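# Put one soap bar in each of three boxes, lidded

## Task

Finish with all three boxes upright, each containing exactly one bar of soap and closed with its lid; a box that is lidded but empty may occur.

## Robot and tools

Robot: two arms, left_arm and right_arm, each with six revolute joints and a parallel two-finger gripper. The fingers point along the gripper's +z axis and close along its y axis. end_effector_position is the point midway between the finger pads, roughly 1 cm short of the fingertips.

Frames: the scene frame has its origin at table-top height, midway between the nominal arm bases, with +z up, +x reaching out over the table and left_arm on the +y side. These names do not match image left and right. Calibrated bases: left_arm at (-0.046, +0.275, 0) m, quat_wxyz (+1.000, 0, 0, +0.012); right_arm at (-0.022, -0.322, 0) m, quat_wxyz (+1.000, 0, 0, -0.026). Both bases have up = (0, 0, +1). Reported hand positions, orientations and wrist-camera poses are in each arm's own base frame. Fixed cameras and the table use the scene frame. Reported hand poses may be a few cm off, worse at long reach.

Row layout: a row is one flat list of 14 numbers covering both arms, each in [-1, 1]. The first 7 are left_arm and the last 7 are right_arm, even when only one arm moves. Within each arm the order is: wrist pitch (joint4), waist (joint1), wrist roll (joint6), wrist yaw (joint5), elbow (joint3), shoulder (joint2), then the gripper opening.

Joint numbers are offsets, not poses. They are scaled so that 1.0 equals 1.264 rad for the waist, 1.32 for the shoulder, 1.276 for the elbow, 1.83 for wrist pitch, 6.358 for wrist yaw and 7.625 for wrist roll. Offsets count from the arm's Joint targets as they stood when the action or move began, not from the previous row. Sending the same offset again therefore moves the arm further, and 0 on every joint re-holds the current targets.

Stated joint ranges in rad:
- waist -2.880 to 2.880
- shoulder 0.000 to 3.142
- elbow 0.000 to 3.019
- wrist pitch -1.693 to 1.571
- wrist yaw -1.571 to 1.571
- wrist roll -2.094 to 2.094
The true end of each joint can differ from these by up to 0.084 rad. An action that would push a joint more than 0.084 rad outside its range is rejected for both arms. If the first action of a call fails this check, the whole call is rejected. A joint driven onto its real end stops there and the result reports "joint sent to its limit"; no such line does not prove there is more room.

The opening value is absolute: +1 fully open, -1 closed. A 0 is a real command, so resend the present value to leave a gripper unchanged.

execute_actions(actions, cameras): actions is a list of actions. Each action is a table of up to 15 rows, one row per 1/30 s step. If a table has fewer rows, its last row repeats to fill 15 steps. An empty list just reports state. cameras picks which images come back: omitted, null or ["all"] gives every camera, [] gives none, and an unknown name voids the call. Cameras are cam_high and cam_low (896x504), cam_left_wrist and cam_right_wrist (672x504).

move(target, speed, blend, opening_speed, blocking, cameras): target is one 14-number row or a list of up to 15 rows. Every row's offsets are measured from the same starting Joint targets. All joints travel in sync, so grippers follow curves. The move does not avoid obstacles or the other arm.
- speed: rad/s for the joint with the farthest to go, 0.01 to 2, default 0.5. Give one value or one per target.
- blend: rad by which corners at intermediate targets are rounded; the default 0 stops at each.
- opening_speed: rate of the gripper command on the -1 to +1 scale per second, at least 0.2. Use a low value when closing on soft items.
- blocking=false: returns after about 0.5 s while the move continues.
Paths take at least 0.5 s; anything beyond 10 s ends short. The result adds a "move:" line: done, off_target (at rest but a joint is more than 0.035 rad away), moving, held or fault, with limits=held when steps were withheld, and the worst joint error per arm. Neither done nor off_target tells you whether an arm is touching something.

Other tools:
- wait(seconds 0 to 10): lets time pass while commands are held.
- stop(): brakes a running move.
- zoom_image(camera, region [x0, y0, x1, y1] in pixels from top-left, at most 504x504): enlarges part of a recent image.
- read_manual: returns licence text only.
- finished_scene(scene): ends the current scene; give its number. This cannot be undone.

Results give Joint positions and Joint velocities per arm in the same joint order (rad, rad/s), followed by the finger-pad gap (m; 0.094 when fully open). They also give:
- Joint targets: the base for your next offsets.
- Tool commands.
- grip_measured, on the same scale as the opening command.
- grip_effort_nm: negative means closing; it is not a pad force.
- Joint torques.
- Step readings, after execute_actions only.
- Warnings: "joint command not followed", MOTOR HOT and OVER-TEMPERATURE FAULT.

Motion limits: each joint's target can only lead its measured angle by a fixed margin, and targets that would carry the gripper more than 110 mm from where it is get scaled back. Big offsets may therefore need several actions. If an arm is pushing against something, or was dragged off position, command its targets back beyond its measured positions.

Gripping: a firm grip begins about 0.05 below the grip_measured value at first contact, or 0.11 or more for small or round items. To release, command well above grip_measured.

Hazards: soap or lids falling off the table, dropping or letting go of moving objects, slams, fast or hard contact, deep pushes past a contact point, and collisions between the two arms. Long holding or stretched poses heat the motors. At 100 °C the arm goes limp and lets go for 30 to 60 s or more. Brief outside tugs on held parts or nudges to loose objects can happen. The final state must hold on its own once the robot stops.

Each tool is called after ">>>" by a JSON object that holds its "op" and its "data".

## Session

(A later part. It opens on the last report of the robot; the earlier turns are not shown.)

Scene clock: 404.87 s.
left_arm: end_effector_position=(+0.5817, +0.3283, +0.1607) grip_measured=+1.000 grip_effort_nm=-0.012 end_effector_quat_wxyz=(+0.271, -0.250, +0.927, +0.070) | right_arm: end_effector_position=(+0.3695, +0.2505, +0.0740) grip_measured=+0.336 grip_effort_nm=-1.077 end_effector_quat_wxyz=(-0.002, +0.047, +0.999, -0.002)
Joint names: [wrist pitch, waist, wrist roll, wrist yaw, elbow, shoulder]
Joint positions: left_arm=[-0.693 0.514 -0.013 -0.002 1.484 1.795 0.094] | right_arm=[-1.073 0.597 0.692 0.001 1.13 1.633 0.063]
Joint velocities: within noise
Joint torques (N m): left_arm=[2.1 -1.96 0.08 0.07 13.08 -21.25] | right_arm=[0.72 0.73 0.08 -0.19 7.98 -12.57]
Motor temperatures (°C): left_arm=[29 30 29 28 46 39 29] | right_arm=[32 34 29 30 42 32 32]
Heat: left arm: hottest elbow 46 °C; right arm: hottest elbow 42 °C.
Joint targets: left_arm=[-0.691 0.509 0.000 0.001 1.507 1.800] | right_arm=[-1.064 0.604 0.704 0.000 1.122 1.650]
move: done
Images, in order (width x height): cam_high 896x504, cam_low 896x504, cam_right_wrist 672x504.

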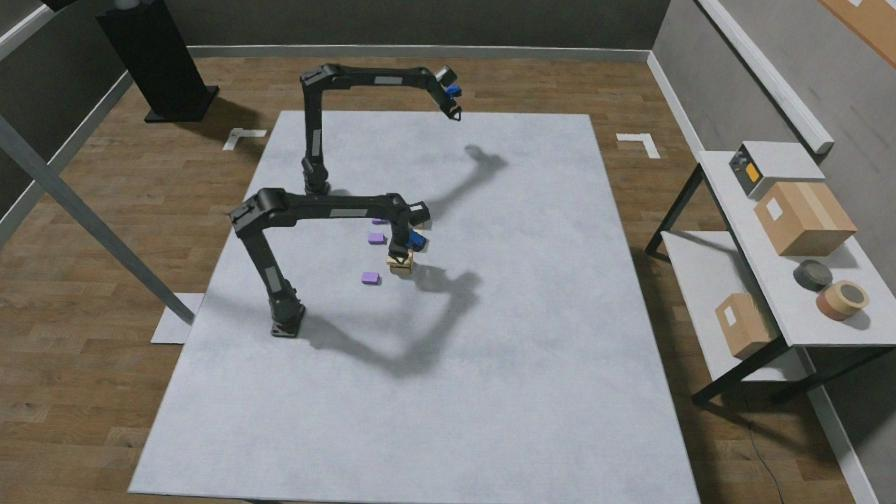

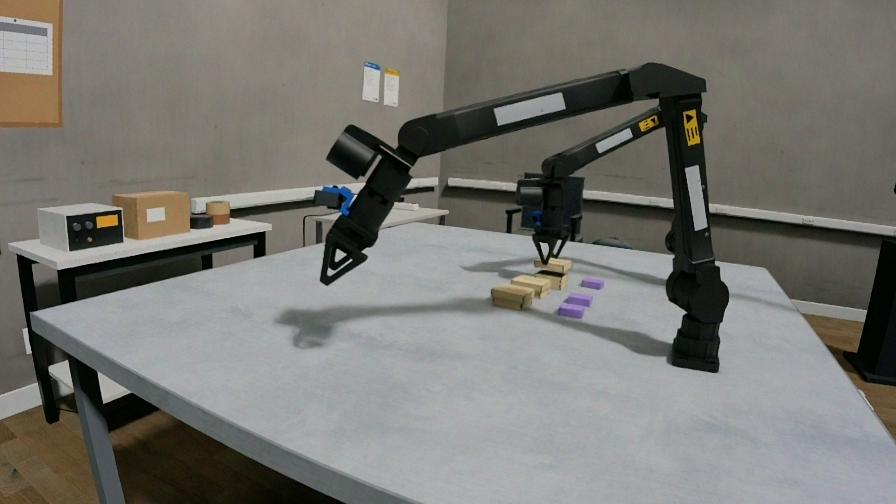

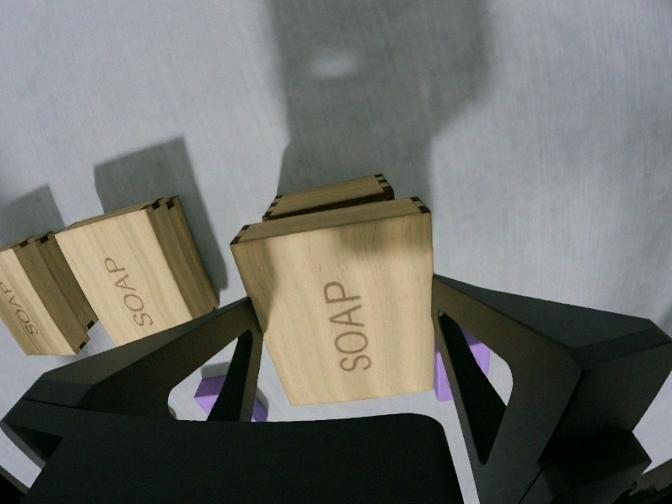

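>>> {"op": "move", "data": {"target": [[0,0,0,0,0,0,1,0.0137,0.0055,0.0012,0,-0.0039,0.0136,0.12],[0,0,0,0,0,0,1,0.0311,0.0055,0.0012,0,-0.0157,0.0273,0.12],[0,0,0,0,0,0,1,0.0492,0.0055,0.0012,0,-0.0274,0.0439,0.12]], "speed": [0.1,0.05,0.05], "cameras": ["cam_right_wrist","cam_low","cam_high"]}}

>>> {"op": "zoom_image", "data": {"camera": "cam_low", "region": [500, 240, 600, 310]}}

>>> {"op": "zoom_image", "data": {"camera": "cam_high", "region": [360, 200, 450, 290]}}

Scene clock: 438.33 s.
left_arm: end_effector_position=(+0.5817, +0.3283, +0.1607) grip_measured=+1.000 grip_effort_nm=-0.007 end_effector_quat_wxyz=(+0.271, -0.250, +0.927, +0.070) | right_arm: end_effector_position=(+0.3738, +0.2571, +0.0557) grip_measured=+0.336 grip_effort_nm=-1.077 end_effector_quat_wxyz=(+0.006, +0.050, +0.999, +0.004)
Joint names: [wrist pitch, waist, wrist roll, wrist yaw, elbow, shoulder]
Joint positions: left_arm=[-0.693 0.514 -0.013 -0.002 1.484 1.795 0.094] | right_arm=[-1.007 0.604 0.704 0.002 1.114 1.664 0.063]
Joint velocities: within noise
Joint torques (N m): left_arm=[2.1 -1.96 0.08 0.08 13.08 -21.25] | right_arm=[1.68 0.73 0.1 -0.21 6.19 -10.4]
Motor temperatures (°C): left_arm=[29 30 29 28 47 39 29] | right_arm=[32 34 29 30 42 32 32]
Heat: left arm: hottest elbow 47 °C; right arm: hottest elbow 42 °C.
Joint targets: left_arm=[-0.691 0.509 0.000 0.001 1.507 1.800] | right_arm=[-0.974 0.611 0.713 -0.001 1.088 1.708]
move: off_target (right_arm); right_arm: the shoulder is farthest, 0.044 rad from its target
Images, in order (width x height): cam_high 896x504, cam_low 896x504, cam_right_wrist 672x504.

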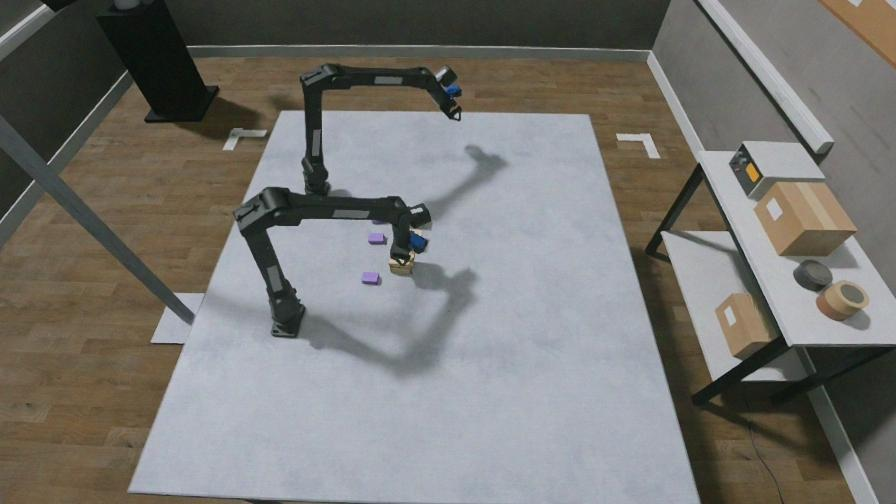

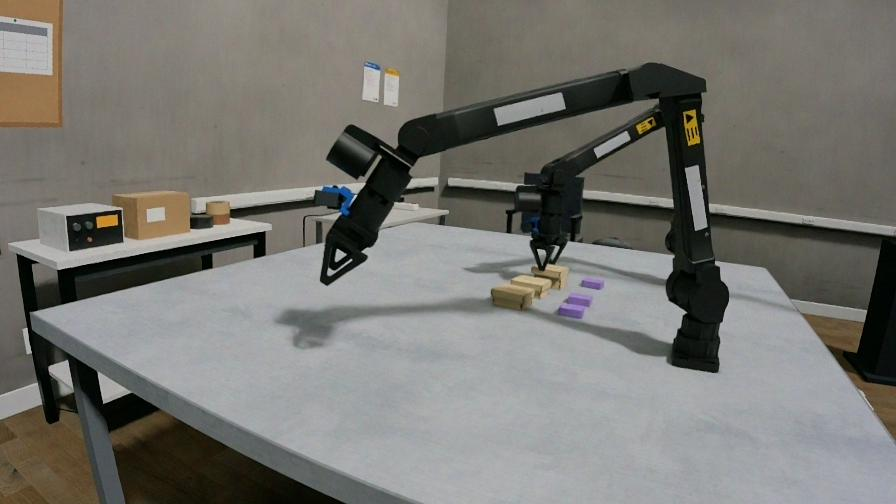

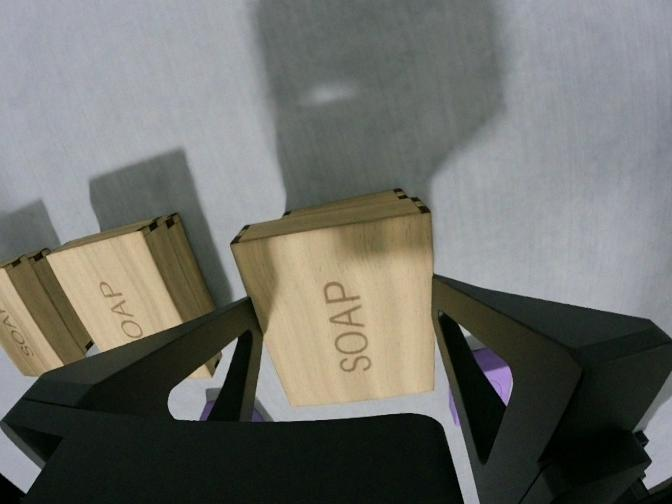

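Scaled by 5.040 from the camera's 896x504 image, which has a finer 1280x720 frame.

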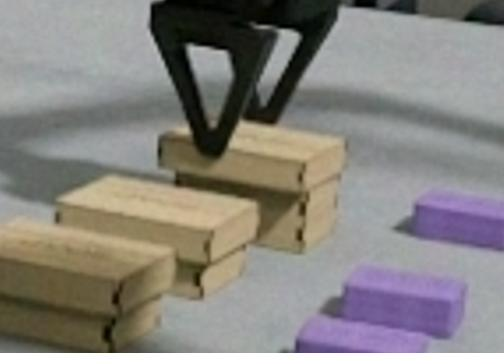

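Scaled by 5.600 from the camera's 896x504 image, which has a finer 1280x720 frame.

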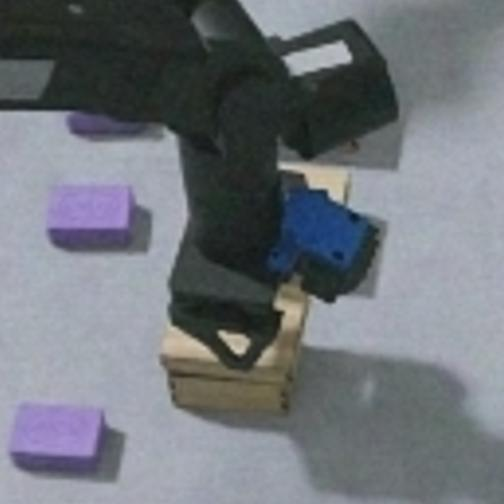

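>>> {"op": "move", "data": {"target": [[0,0,0,0,0,0,1,-0.047,0,-0.0079,0,0.0251,-0.053,0.12],[0,0,0,0,0,0,1,-0.0208,0,-0.0079,0,0.0094,-0.022,0.12],[0,0,0,0,0,0,1,0.0011,0,-0.0079,0,-0.0039,-0.0015,0.12]], "speed": [0.15,0.05,0.04], "cameras": ["cam_right_wrist","cam_low","cam_high"]}}

>>> {"op": "zoom_image", "data": {"camera": "cam_low", "region": [500, 240, 600, 310]}}

>>> {"op": "zoom_image", "data": {"camera": "cam_high", "region": [360, 200, 450, 290]}}

Scene clock: 483.70 s.
left_arm: end_effector_position=(+0.5817, +0.3283, +0.1607) grip_measured=+1.000 grip_effort_nm=-0.012 end_effector_quat_wxyz=(+0.271, -0.250, +0.927, +0.070) | right_arm: end_effector_position=(+0.3726, +0.2563, +0.0557) grip_measured=+0.336 grip_effort_nm=-1.077 end_effector_quat_wxyz=(+0.006, +0.030, +1.000, +0.003)
Joint names: [wrist pitch, waist, wrist roll, wrist yaw, elbow, shoulder]
Joint positions: left_arm=[-0.693 0.514 -0.013 -0.002 1.484 1.795 0.094] | right_arm=[-1.006 0.604 0.664 0.002 1.11 1.661 0.063]
Joint velocities: within noise
Joint torques (N m): left_arm=[2.11 -1.96 0.09 0.07 13.08 -21.25] | right_arm=[1.69 0.73 -0.1 -0.23 6.15 -10.29]
Motor temperatures (°C): left_arm=[29 30 29 28 47 39 29] | right_arm=[32 33 29 30 40 32 33]
Heat: left arm: hottest elbow 47 °C; right arm: hottest elbow 40 °C.
Joint targets: left_arm=[-0.691 0.509 0.000 0.001 1.507 1.800] | right_arm=[-0.972 0.611 0.653 -0.001 1.083 1.706]
move: off_target (right_arm); right_arm: the shoulder is farthest, 0.045 rad from its target
Images, in order (width x height): cam_high 896x504, cam_low 896x504, cam_right_wrist 672x504.

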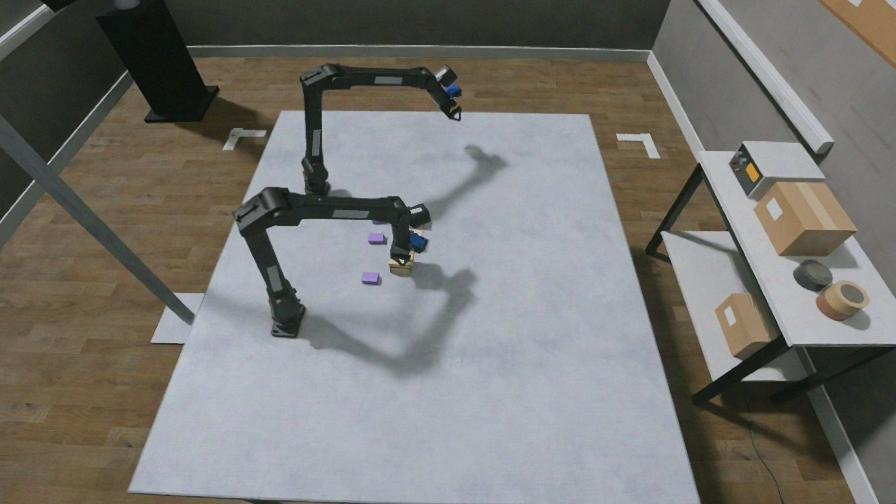

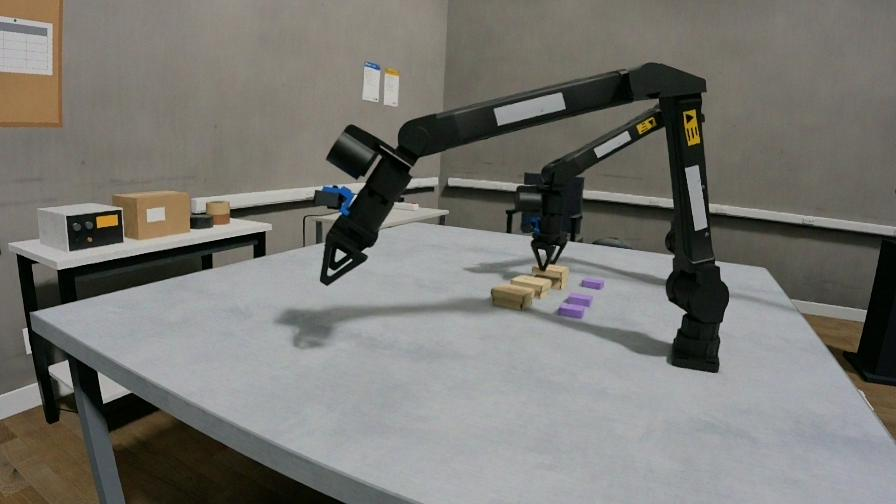

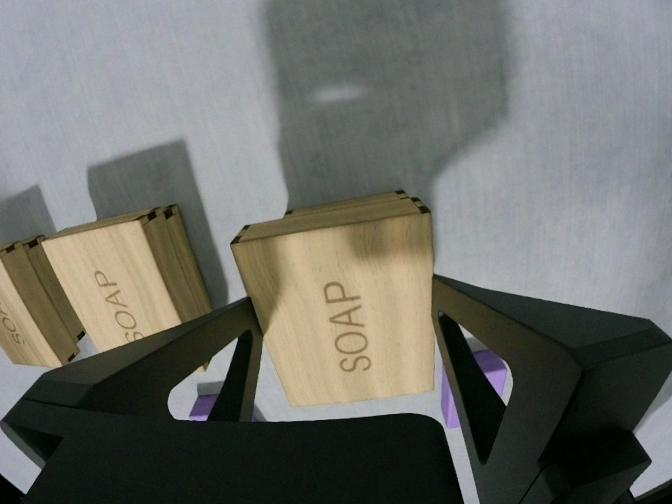

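Scaled by 5.040 from the camera's 896x504 image, which has a finer 1280x720 frame.

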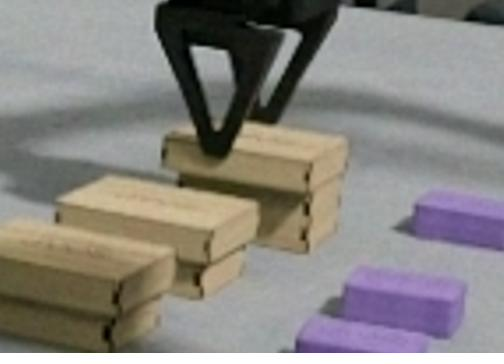

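Scaled by 5.600 from the camera's 896x504 image, which has a finer 1280x720 frame.

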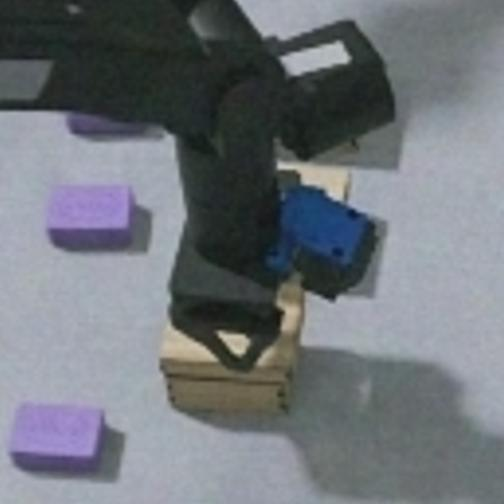

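>>> {"op": "zoom_image", "data": {"camera": "cam_low", "region": [526, 258, 576, 296]}}

>>> {"op": "zoom_image", "data": {"camera": "cam_right_wrist", "region": [220, 160, 470, 330]}}

Scaled by 10.080 from the camera's 896x504 image, which has a finer 1280x720 frame.

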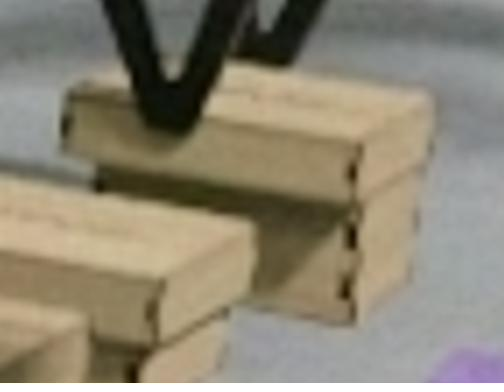

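Scaled by 2.016 from the camera's 672x504 image, which has a finer 960x720 frame.

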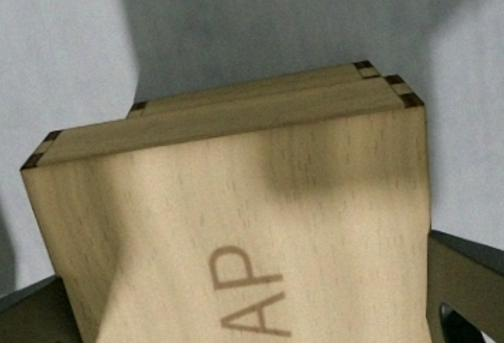

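>>> {"op": "move", "data": {"target": [[0,0,0,0,0,0,1,-0.0361,-0.0095,0,0,0.0149,-0.05,0.12],[0,0,0,0,0,0,1,-0.0219,-0.0095,0,0,0.0055,-0.0273,0.12],[0,0,0,0,0,0,1,0.0011,-0.0095,0,0,-0.0086,-0.0083,0.12]], "speed": [0.15,0.05,0.04], "cameras": ["cam_right_wrist","cam_low","cam_high"]}}

>>> {"op": "zoom_image", "data": {"camera": "cam_low", "region": [526, 258, 576, 296]}}

>>> {"op": "zoom_image", "data": {"camera": "cam_right_wrist", "region": [220, 160, 470, 330]}}

Scene clock: 561.30 s.
left_arm: end_effector_position=(+0.5817, +0.3283, +0.1607) grip_measured=+1.000 grip_effort_nm=-0.017 end_effector_quat_wxyz=(+0.271, -0.250, +0.927, +0.070) | right_arm: end_effector_position=(+0.3689, +0.2537, +0.0551) grip_measured=+0.336 grip_effort_nm=-1.077 end_effector_quat_wxyz=(+0.003, +0.030, +1.000, +0.001)
Joint names: [wrist pitch, waist, wrist roll, wrist yaw, elbow, shoulder]
Joint positions: left_arm=[-0.693 0.514 -0.013 -0.002 1.484 1.795 0.094] | right_arm=[-1.011 0.604 0.664 0.002 1.101 1.656 0.063]
Joint velocities: within noise
Joint torques (N m): left_arm=[2.11 -1.96 0.08 0.07 13.09 -21.19] | right_arm=[1.81 -0.38 -0.09 -0.23 5.85 -10.64]
Motor temperatures (°C): left_arm=[28 30 29 28 48 40 29] | right_arm=[32 33 28 30 39 31 33]
Heat: left arm: hottest elbow 48 °C; right arm: hottest elbow 39 °C.
Joint targets: left_arm=[-0.691 0.509 0.000 0.001 1.507 1.800] | right_arm=[-0.970 0.599 0.653 0.000 1.071 1.695]
move: off_target (right_arm); right_arm: the wrist pitch is farthest, 0.041 rad from its target
Images, in order (width x height): cam_high 896x504, cam_low 896x504, cam_right_wrist 672x504.

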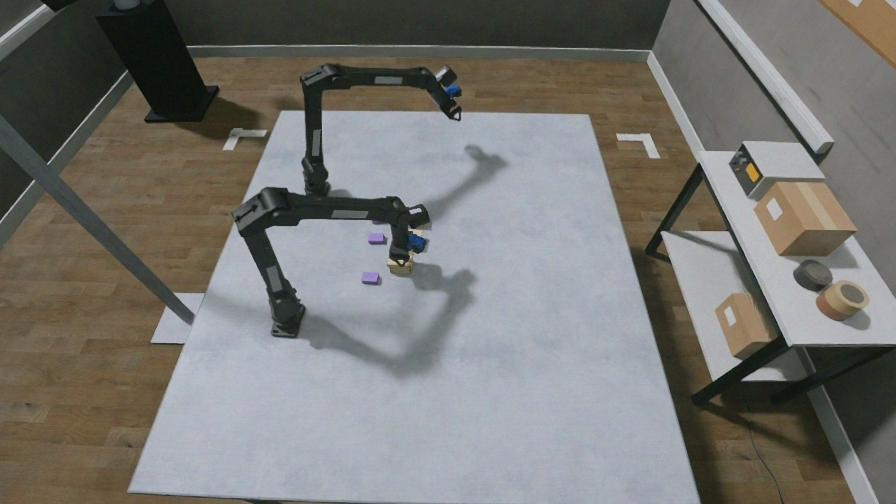

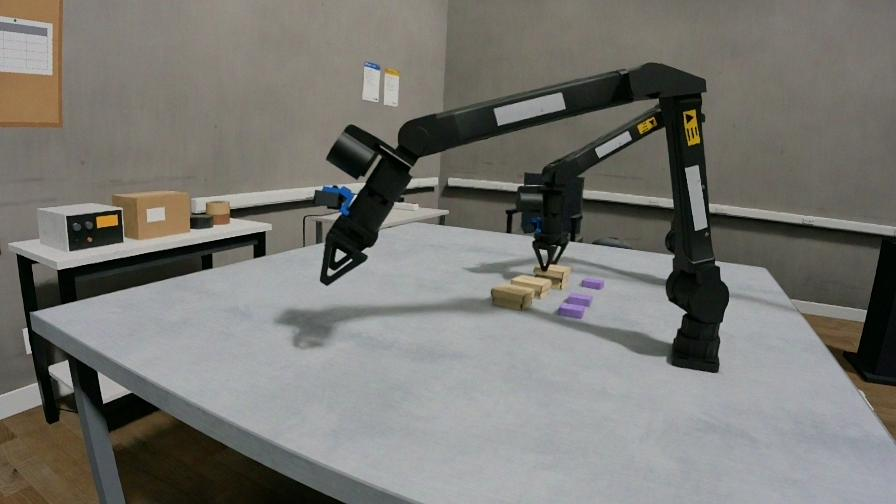

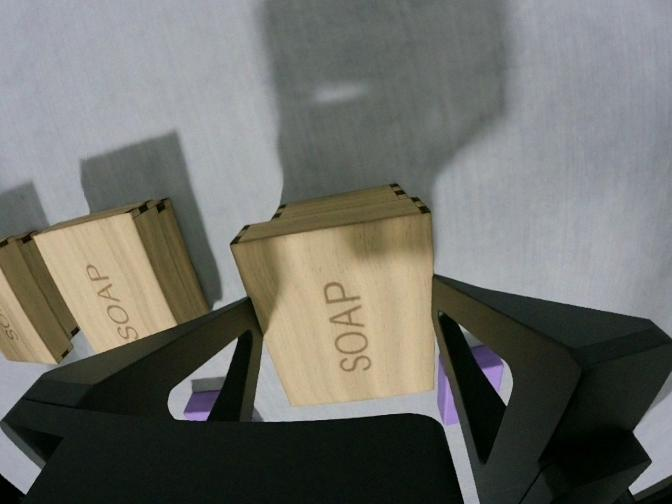

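Scaled by 10.080 from the camera's 896x504 image, which has a finer 1280x720 frame.

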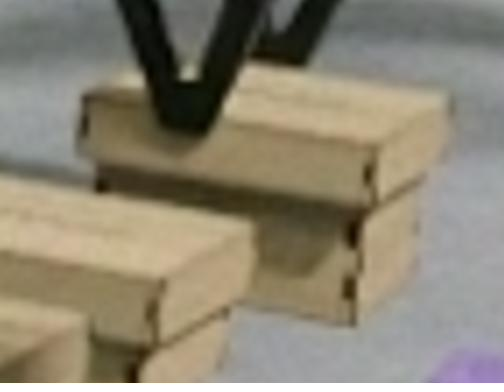

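Scaled by 2.016 from the camera's 672x504 image, which has a finer 960x720 frame.

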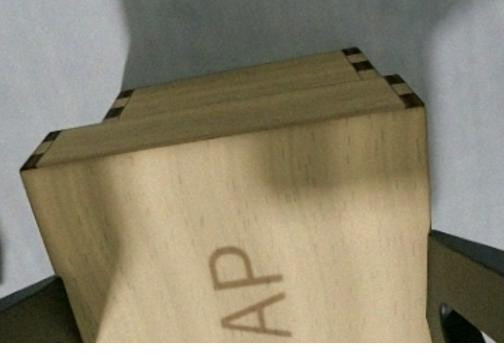

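>>> {"op": "move", "data": {"target": [[0,0,0,0,0,0,1,-0.0372,-0.0055,0,0,0.0235,-0.0417,0.12],[0,0,0,0,0,0,1,-0.023,-0.0055,0,0,0.0141,-0.0189,0.12],[0,0,0,0,0,0,1,0,-0.0055,0,0,0,0,0.12]], "speed": [0.15,0.05,0.04], "cameras": ["cam_right_wrist","cam_low"]}}

>>> {"op": "zoom_image", "data": {"camera": "cam_low", "region": [526, 258, 576, 296]}}

>>> {"op": "zoom_image", "data": {"camera": "cam_right_wrist", "region": [220, 160, 470, 330]}}

Scene clock: 577.57 s.
left_arm: end_effector_position=(+0.5817, +0.3283, +0.1607) grip_measured=+1.000 grip_effort_nm=-0.012 end_effector_quat_wxyz=(+0.271, -0.250, +0.927, +0.070) | right_arm: end_effector_position=(+0.3704, +0.2528, +0.0557) grip_measured=+0.336 grip_effort_nm=-1.077 end_effector_quat_wxyz=(+0.005, +0.031, +0.999, +0.003)
Joint names: [wrist pitch, waist, wrist roll, wrist yaw, elbow, shoulder]
Joint positions: left_arm=[-0.693 0.514 -0.013 -0.002 1.484 1.795 0.094] | right_arm=[-1.005 0.6 0.663 0.001 1.099 1.653 0.063]
Joint velocities: within noise
Joint torques (N m): left_arm=[2.11 -1.96 0.08 0.07 13.07 -21.25] | right_arm=[1.66 -0.67 -0.09 -0.18 6.05 -10.4]
Motor temperatures (°C): left_arm=[28 30 29 28 48 40 29] | right_arm=[32 33 28 30 40 32 33]
Heat: left arm: hottest elbow 48 °C; right arm: hottest elbow 40 °C.
Joint targets: left_arm=[-0.691 0.509 0.000 0.001 1.507 1.800] | right_arm=[-0.970 0.592 0.653 0.000 1.072 1.695]
move: off_target (right_arm); right_arm: the shoulder is farthest, 0.042 rad from its target
Images, in order (width x height): cam_low 896x504, cam_right_wrist 672x504.

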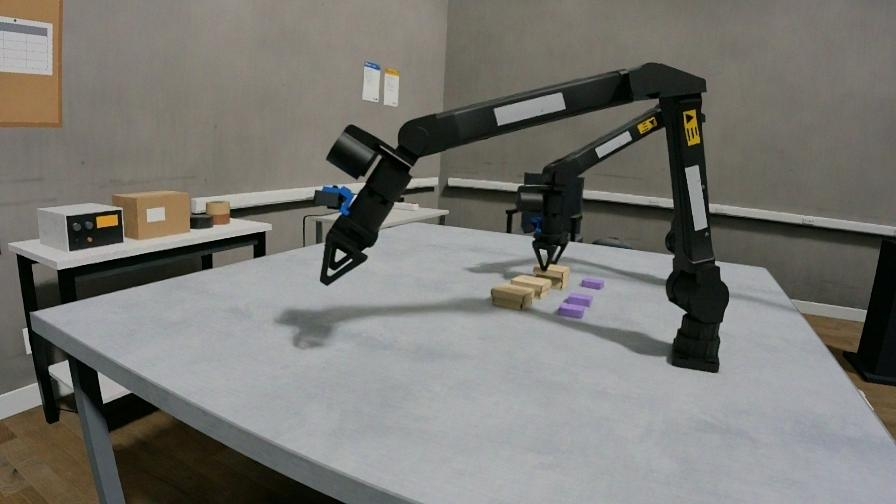

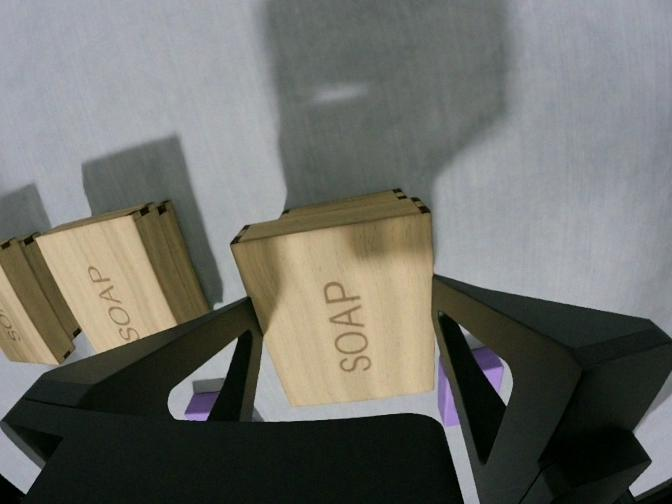

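Scaled by 10.080 from the camera's 896x504 image, which has a finer 1280x720 frame.

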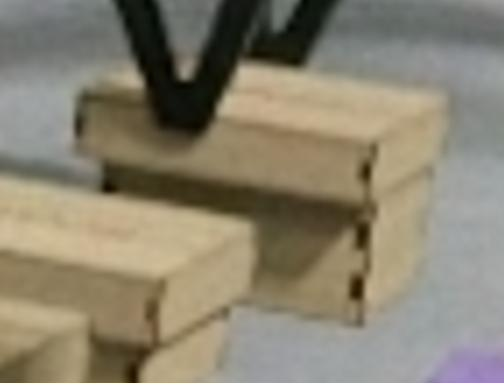

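Scaled by 2.016 from the camera's 672x504 image, which has a finer 960x720 frame.

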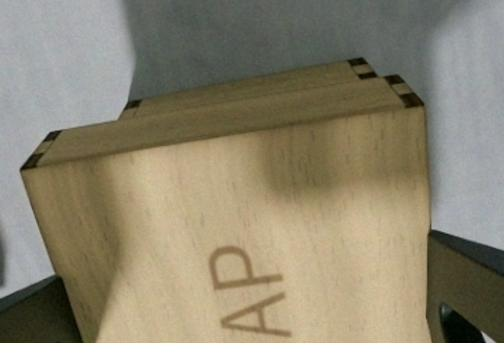

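>>> {"op": "move", "data": {"target": [[0,0,0,0,0,0,1,-0.0361,-0.0036,0,0,0.0172,-0.0462,0.12],[0,0,0,0,0,0,1,-0.022,-0.0036,0,0,0.0078,-0.0234,0.12],[0,0,0,0,0,0,1,0.001,-0.0036,0,0,-0.0063,-0.0045,0.12]], "speed": [0.15,0.05,0.04], "cameras": ["cam_right_wrist","cam_low"]}}

>>> {"op": "zoom_image", "data": {"camera": "cam_low", "region": [526, 258, 576, 296]}}

>>> {"op": "zoom_image", "data": {"camera": "cam_right_wrist", "region": [220, 160, 470, 330]}}

Scene clock: 604.17 s.
left_arm: end_effector_position=(+0.5817, +0.3283, +0.1607) grip_measured=+1.000 grip_effort_nm=-0.007 end_effector_quat_wxyz=(+0.271, -0.250, +0.927, +0.070) | right_arm: end_effector_position=(+0.3698, +0.2487, +0.0510) grip_measured=+0.336 grip_effort_nm=-1.072 end_effector_quat_wxyz=(+0.006, +0.033, +0.999, +0.004)
Joint names: [wrist pitch, waist, wrist roll, wrist yaw, elbow, shoulder]
Joint positions: left_arm=[-0.693 0.514 -0.013 -0.002 1.484 1.795 0.094] | right_arm=[-0.987 0.593 0.66 0 1.083 1.652 0.063]
Joint velocities: within noise
Joint torques (N m): left_arm=[2.11 -1.96 0.09 0.08 13.08 -21.25] | right_arm=[1.02 -0.44 -0.05 -0.14 6.69 -10.58]
Motor temperatures (°C): left_arm=[28 30 29 28 48 40 29] | right_arm=[32 33 28 30 39 32 33]
Heat: left arm: hottest elbow 48 °C; right arm: hottest elbow 39 °C.
Joint targets: left_arm=[-0.691 0.509 0.000 0.001 1.507 1.800] | right_arm=[-0.968 0.588 0.653 0.000 1.064 1.689]
move: off_target (right_arm); right_arm: the shoulder is farthest, 0.037 rad from its target
Images, in order (width x height): cam_low 896x504, cam_right_wrist 672x504.

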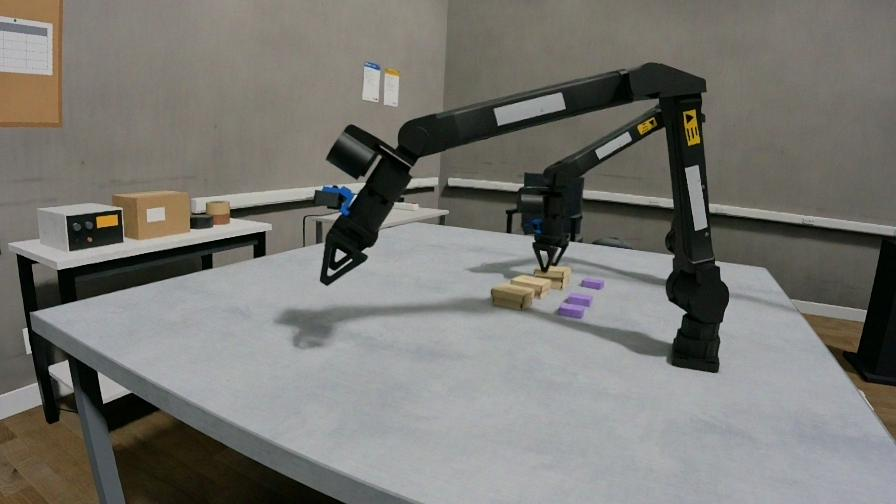

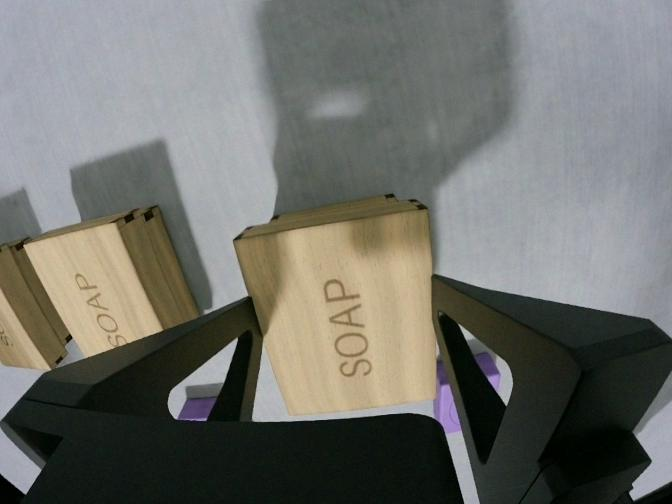

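Scaled by 10.080 from the camera's 896x504 image, which has a finer 1280x720 frame.

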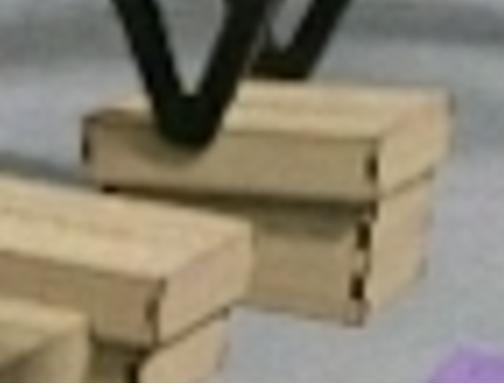

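Scaled by 2.016 from the camera's 672x504 image, which has a finer 960x720 frame.

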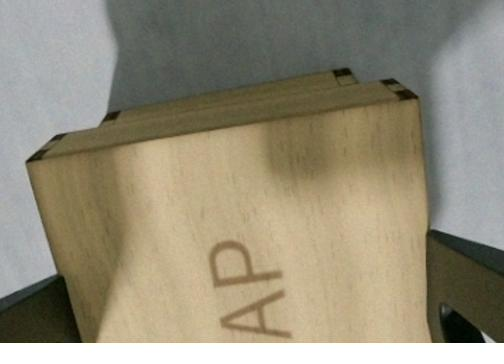

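>>> {"op": "move", "data": {"target": [0,0,0,0,0,0,1,0,0,0,0,-0.0125,-0.0125,0.12], "speed": 0.05, "cameras": ["cam_right_wrist","cam_low"]}}

>>> {"op": "zoom_image", "data": {"camera": "cam_low", "region": [526, 258, 576, 296]}}

>>> {"op": "zoom_image", "data": {"camera": "cam_right_wrist", "region": [220, 160, 470, 330]}}

Scene clock: 621.07 s.
left_arm: end_effector_position=(+0.5817, +0.3283, +0.1607) grip_measured=+1.000 grip_effort_nm=-0.007 end_effector_quat_wxyz=(+0.271, -0.250, +0.927, +0.070) | right_arm: end_effector_position=(+0.3690, +0.2486, +0.0488) grip_measured=+0.336 grip_effort_nm=-1.082 end_effector_quat_wxyz=(+0.007, +0.033, +0.999, +0.006)
Joint names: [wrist pitch, waist, wrist roll, wrist yaw, elbow, shoulder]
Joint positions: left_arm=[-0.693 0.514 -0.013 -0.002 1.484 1.795 0.094] | right_arm=[-0.978 0.593 0.659 -0.002 1.076 1.652 0.063]
Joint velocities: within noise
Joint torques (N m): left_arm=[2.11 -1.96 0.09 0.07 13.07 -21.19] | right_arm=[0.77 -0.44 -0.05 -0.05 5.96 -11.87]
Motor temperatures (°C): left_arm=[28 30 29 28 49 40 29] | right_arm=[32 33 28 30 40 32 33]
Heat: left arm: hottest elbow 49 °C; right arm: hottest elbow 40 °C.
Joint targets: left_arm=[-0.691 0.509 0.000 0.001 1.507 1.800] | right_arm=[-0.968 0.588 0.653 0.000 1.048 1.673]
move: done
Images, in order (width x height): cam_low 896x504, cam_right_wrist 672x504.

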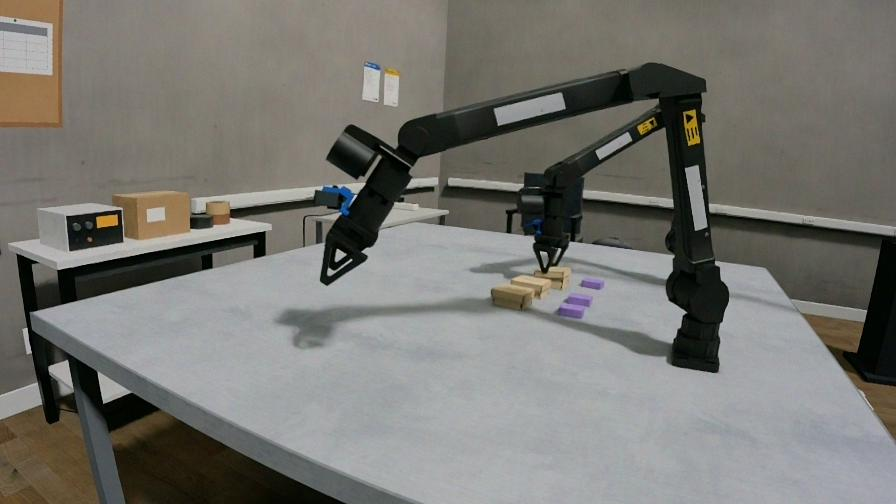

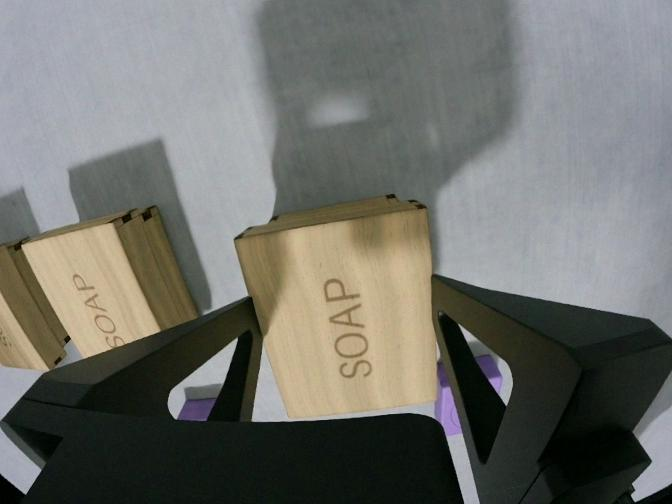

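Scaled by 10.080 from the camera's 896x504 image, which has a finer 1280x720 frame.

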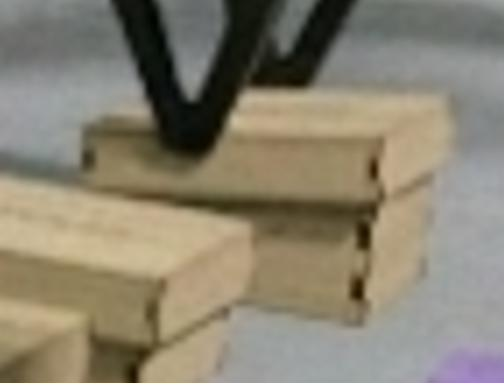

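Scaled by 2.016 from the camera's 672x504 image, which has a finer 960x720 frame.

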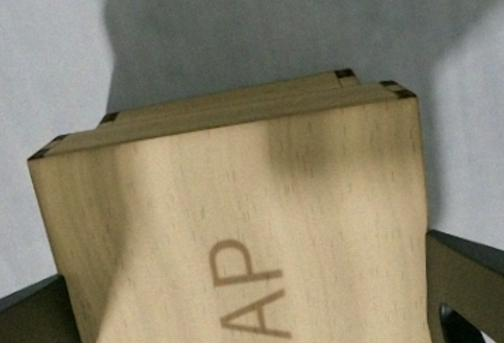

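>>> {"op": "move", "data": {"target": [0,0,0,0,0,0,1,0,0,0,0,-0.014,-0.012,0.12], "speed": 0.05, "cameras": ["cam_right_wrist","cam_low"]}}

>>> {"op": "zoom_image", "data": {"camera": "cam_low", "region": [526, 258, 576, 296]}}

>>> {"op": "zoom_image", "data": {"camera": "cam_right_wrist", "region": [220, 160, 470, 330]}}

Scene clock: 628.47 s.
left_arm: end_effector_position=(+0.5817, +0.3283, +0.1607) grip_measured=+1.000 grip_effort_nm=-0.012 end_effector_quat_wxyz=(+0.271, -0.250, +0.927, +0.070) | right_arm: end_effector_position=(+0.3604, +0.2425, +0.0413) grip_measured=+0.336 grip_effort_nm=-1.077 end_effector_quat_wxyz=(+0.000, +0.033, +0.999, +0.001)
Joint names: [wrist pitch, waist, wrist roll, wrist yaw, elbow, shoulder]
Joint positions: left_arm=[-0.693 0.514 -0.013 -0.002 1.484 1.795 0.094] | right_arm=[-0.97 0.593 0.659 -0.001 1.049 1.649 0.063]
Joint velocities: within noise
Joint torques (N m): left_arm=[2.1 -1.96 0.09 0.07 13.07 -21.25] | right_arm=[0.47 -0.38 -0.05 -0.08 6.52 -12.69]
Motor temperatures (°C): left_arm=[28 30 29 28 49 40 29] | right_arm=[32 33 28 30 39 31 33]
Heat: left arm: hottest elbow 49 °C; right arm: hottest elbow 39 °C.
Joint targets: left_arm=[-0.691 0.509 0.000 0.001 1.507 1.800] | right_arm=[-0.968 0.587 0.652 0.000 1.030 1.657]
move: done
Images, in order (width x height): cam_low 896x504, cam_right_wrist 672x504.

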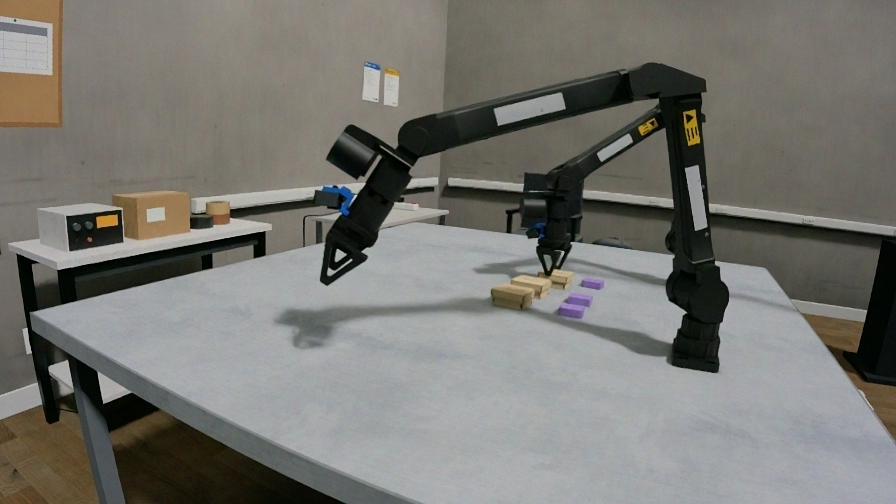

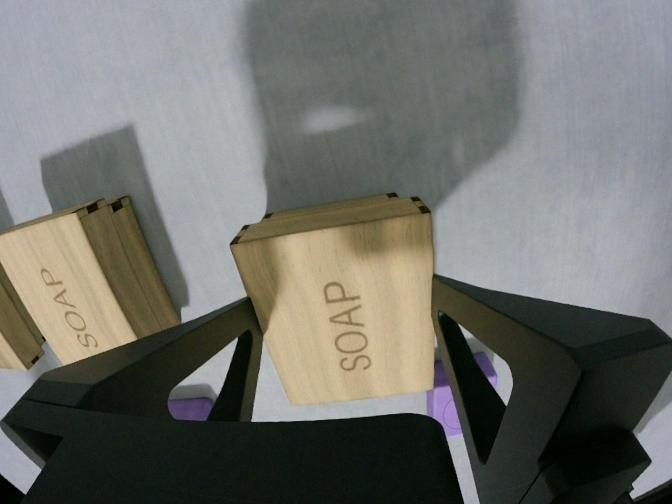

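Scaled by 10.080 from the camera's 896x504 image, which has a finer 1280x720 frame.

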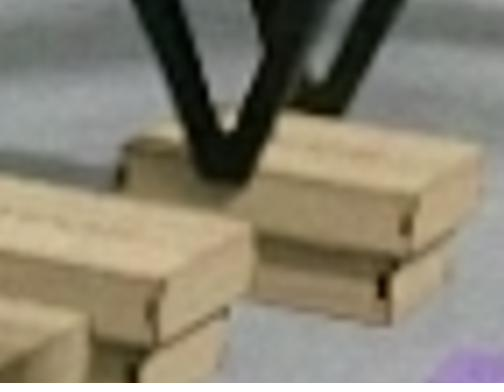

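Scaled by 2.016 from the camera's 672x504 image, which has a finer 960x720 frame.

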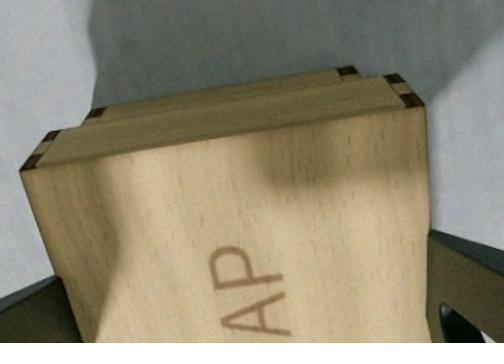

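>>> {"op": "move", "data": {"target": [[0,0,0,0,0,0,1,0,0,0,0,0,0,0.7],[0,0,0,0,0,0,1,-0.0563,0,0,0,0.0361,-0.0432,0.7],[0,0,0,0,0,0,1,-0.1661,0.1313,0.0247,0,0.3605,0.0894,0.7]], "speed": [0.3,0.15,0.5], "opening_speed": 0.8, "cameras": ["cam_right_wrist","cam_low"]}}

>>> {"op": "zoom_image", "data": {"camera": "cam_low", "region": [480, 240, 600, 330]}}

Scene clock: 649.27 s.
left_arm: end_effector_position=(+0.5817, +0.3283, +0.1607) grip_measured=+1.000 grip_effort_nm=-0.017 end_effector_quat_wxyz=(+0.271, -0.250, +0.927, +0.070) | right_arm: end_effector_position=(+0.3780, +0.3528, +0.1280) grip_measured=+0.698 grip_effort_nm=0.032 end_effector_quat_wxyz=(-0.003, +0.039, +0.999, -0.002)
Joint names: [wrist pitch, waist, wrist roll, wrist yaw, elbow, shoulder]
Joint positions: left_arm=[-0.693 0.514 -0.013 -0.002 1.484 1.795 0.094] | right_arm=[-1.264 0.751 0.829 -0.001 1.435 1.747 0.08]
Joint velocities: within noise
Joint torques (N m): left_arm=[2.11 -2.02 0.09 0.07 13.08 -21.19] | right_arm=[0.03 0.26 0.13 -0.07 13.94 -14.04]
Motor temperatures (°C): left_arm=[28 30 29 28 49 40 29] | right_arm=[32 33 28 30 40 33 33]
Heat: left arm: hottest elbow 49 °C; right arm: hottest elbow 40 °C.
Joint targets: left_arm=[-0.691 0.509 0.000 0.001 1.507 1.800] | right_arm=[-1.272 0.753 0.841 -0.001 1.490 1.775]
move: off_target (right_arm); right_arm: the elbow is farthest, 0.055 rad from its target
Images, in order (width x height): cam_low 896x504, cam_right_wrist 672x504.

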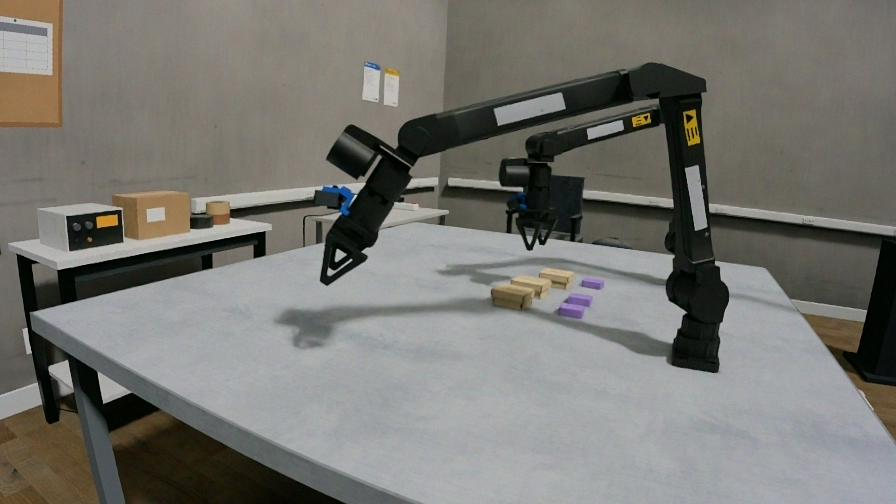

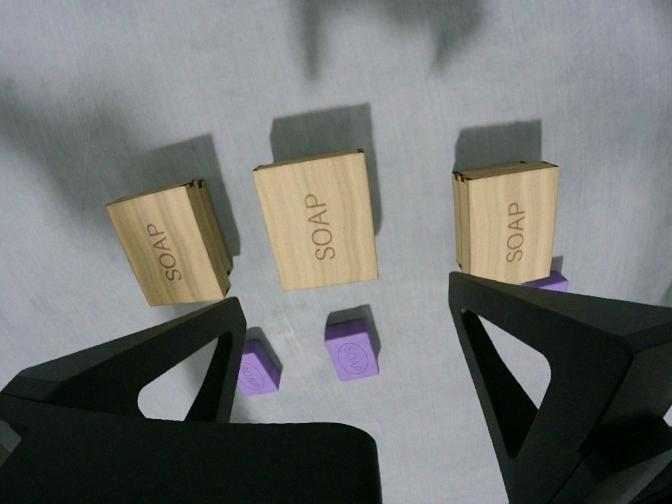

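Scaled by 4.200 from the camera's 896x504 image, which has a finer 1280x720 frame.

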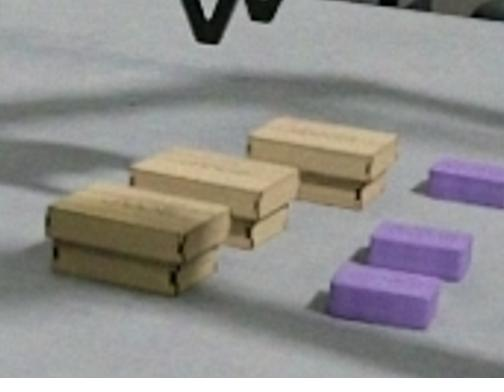

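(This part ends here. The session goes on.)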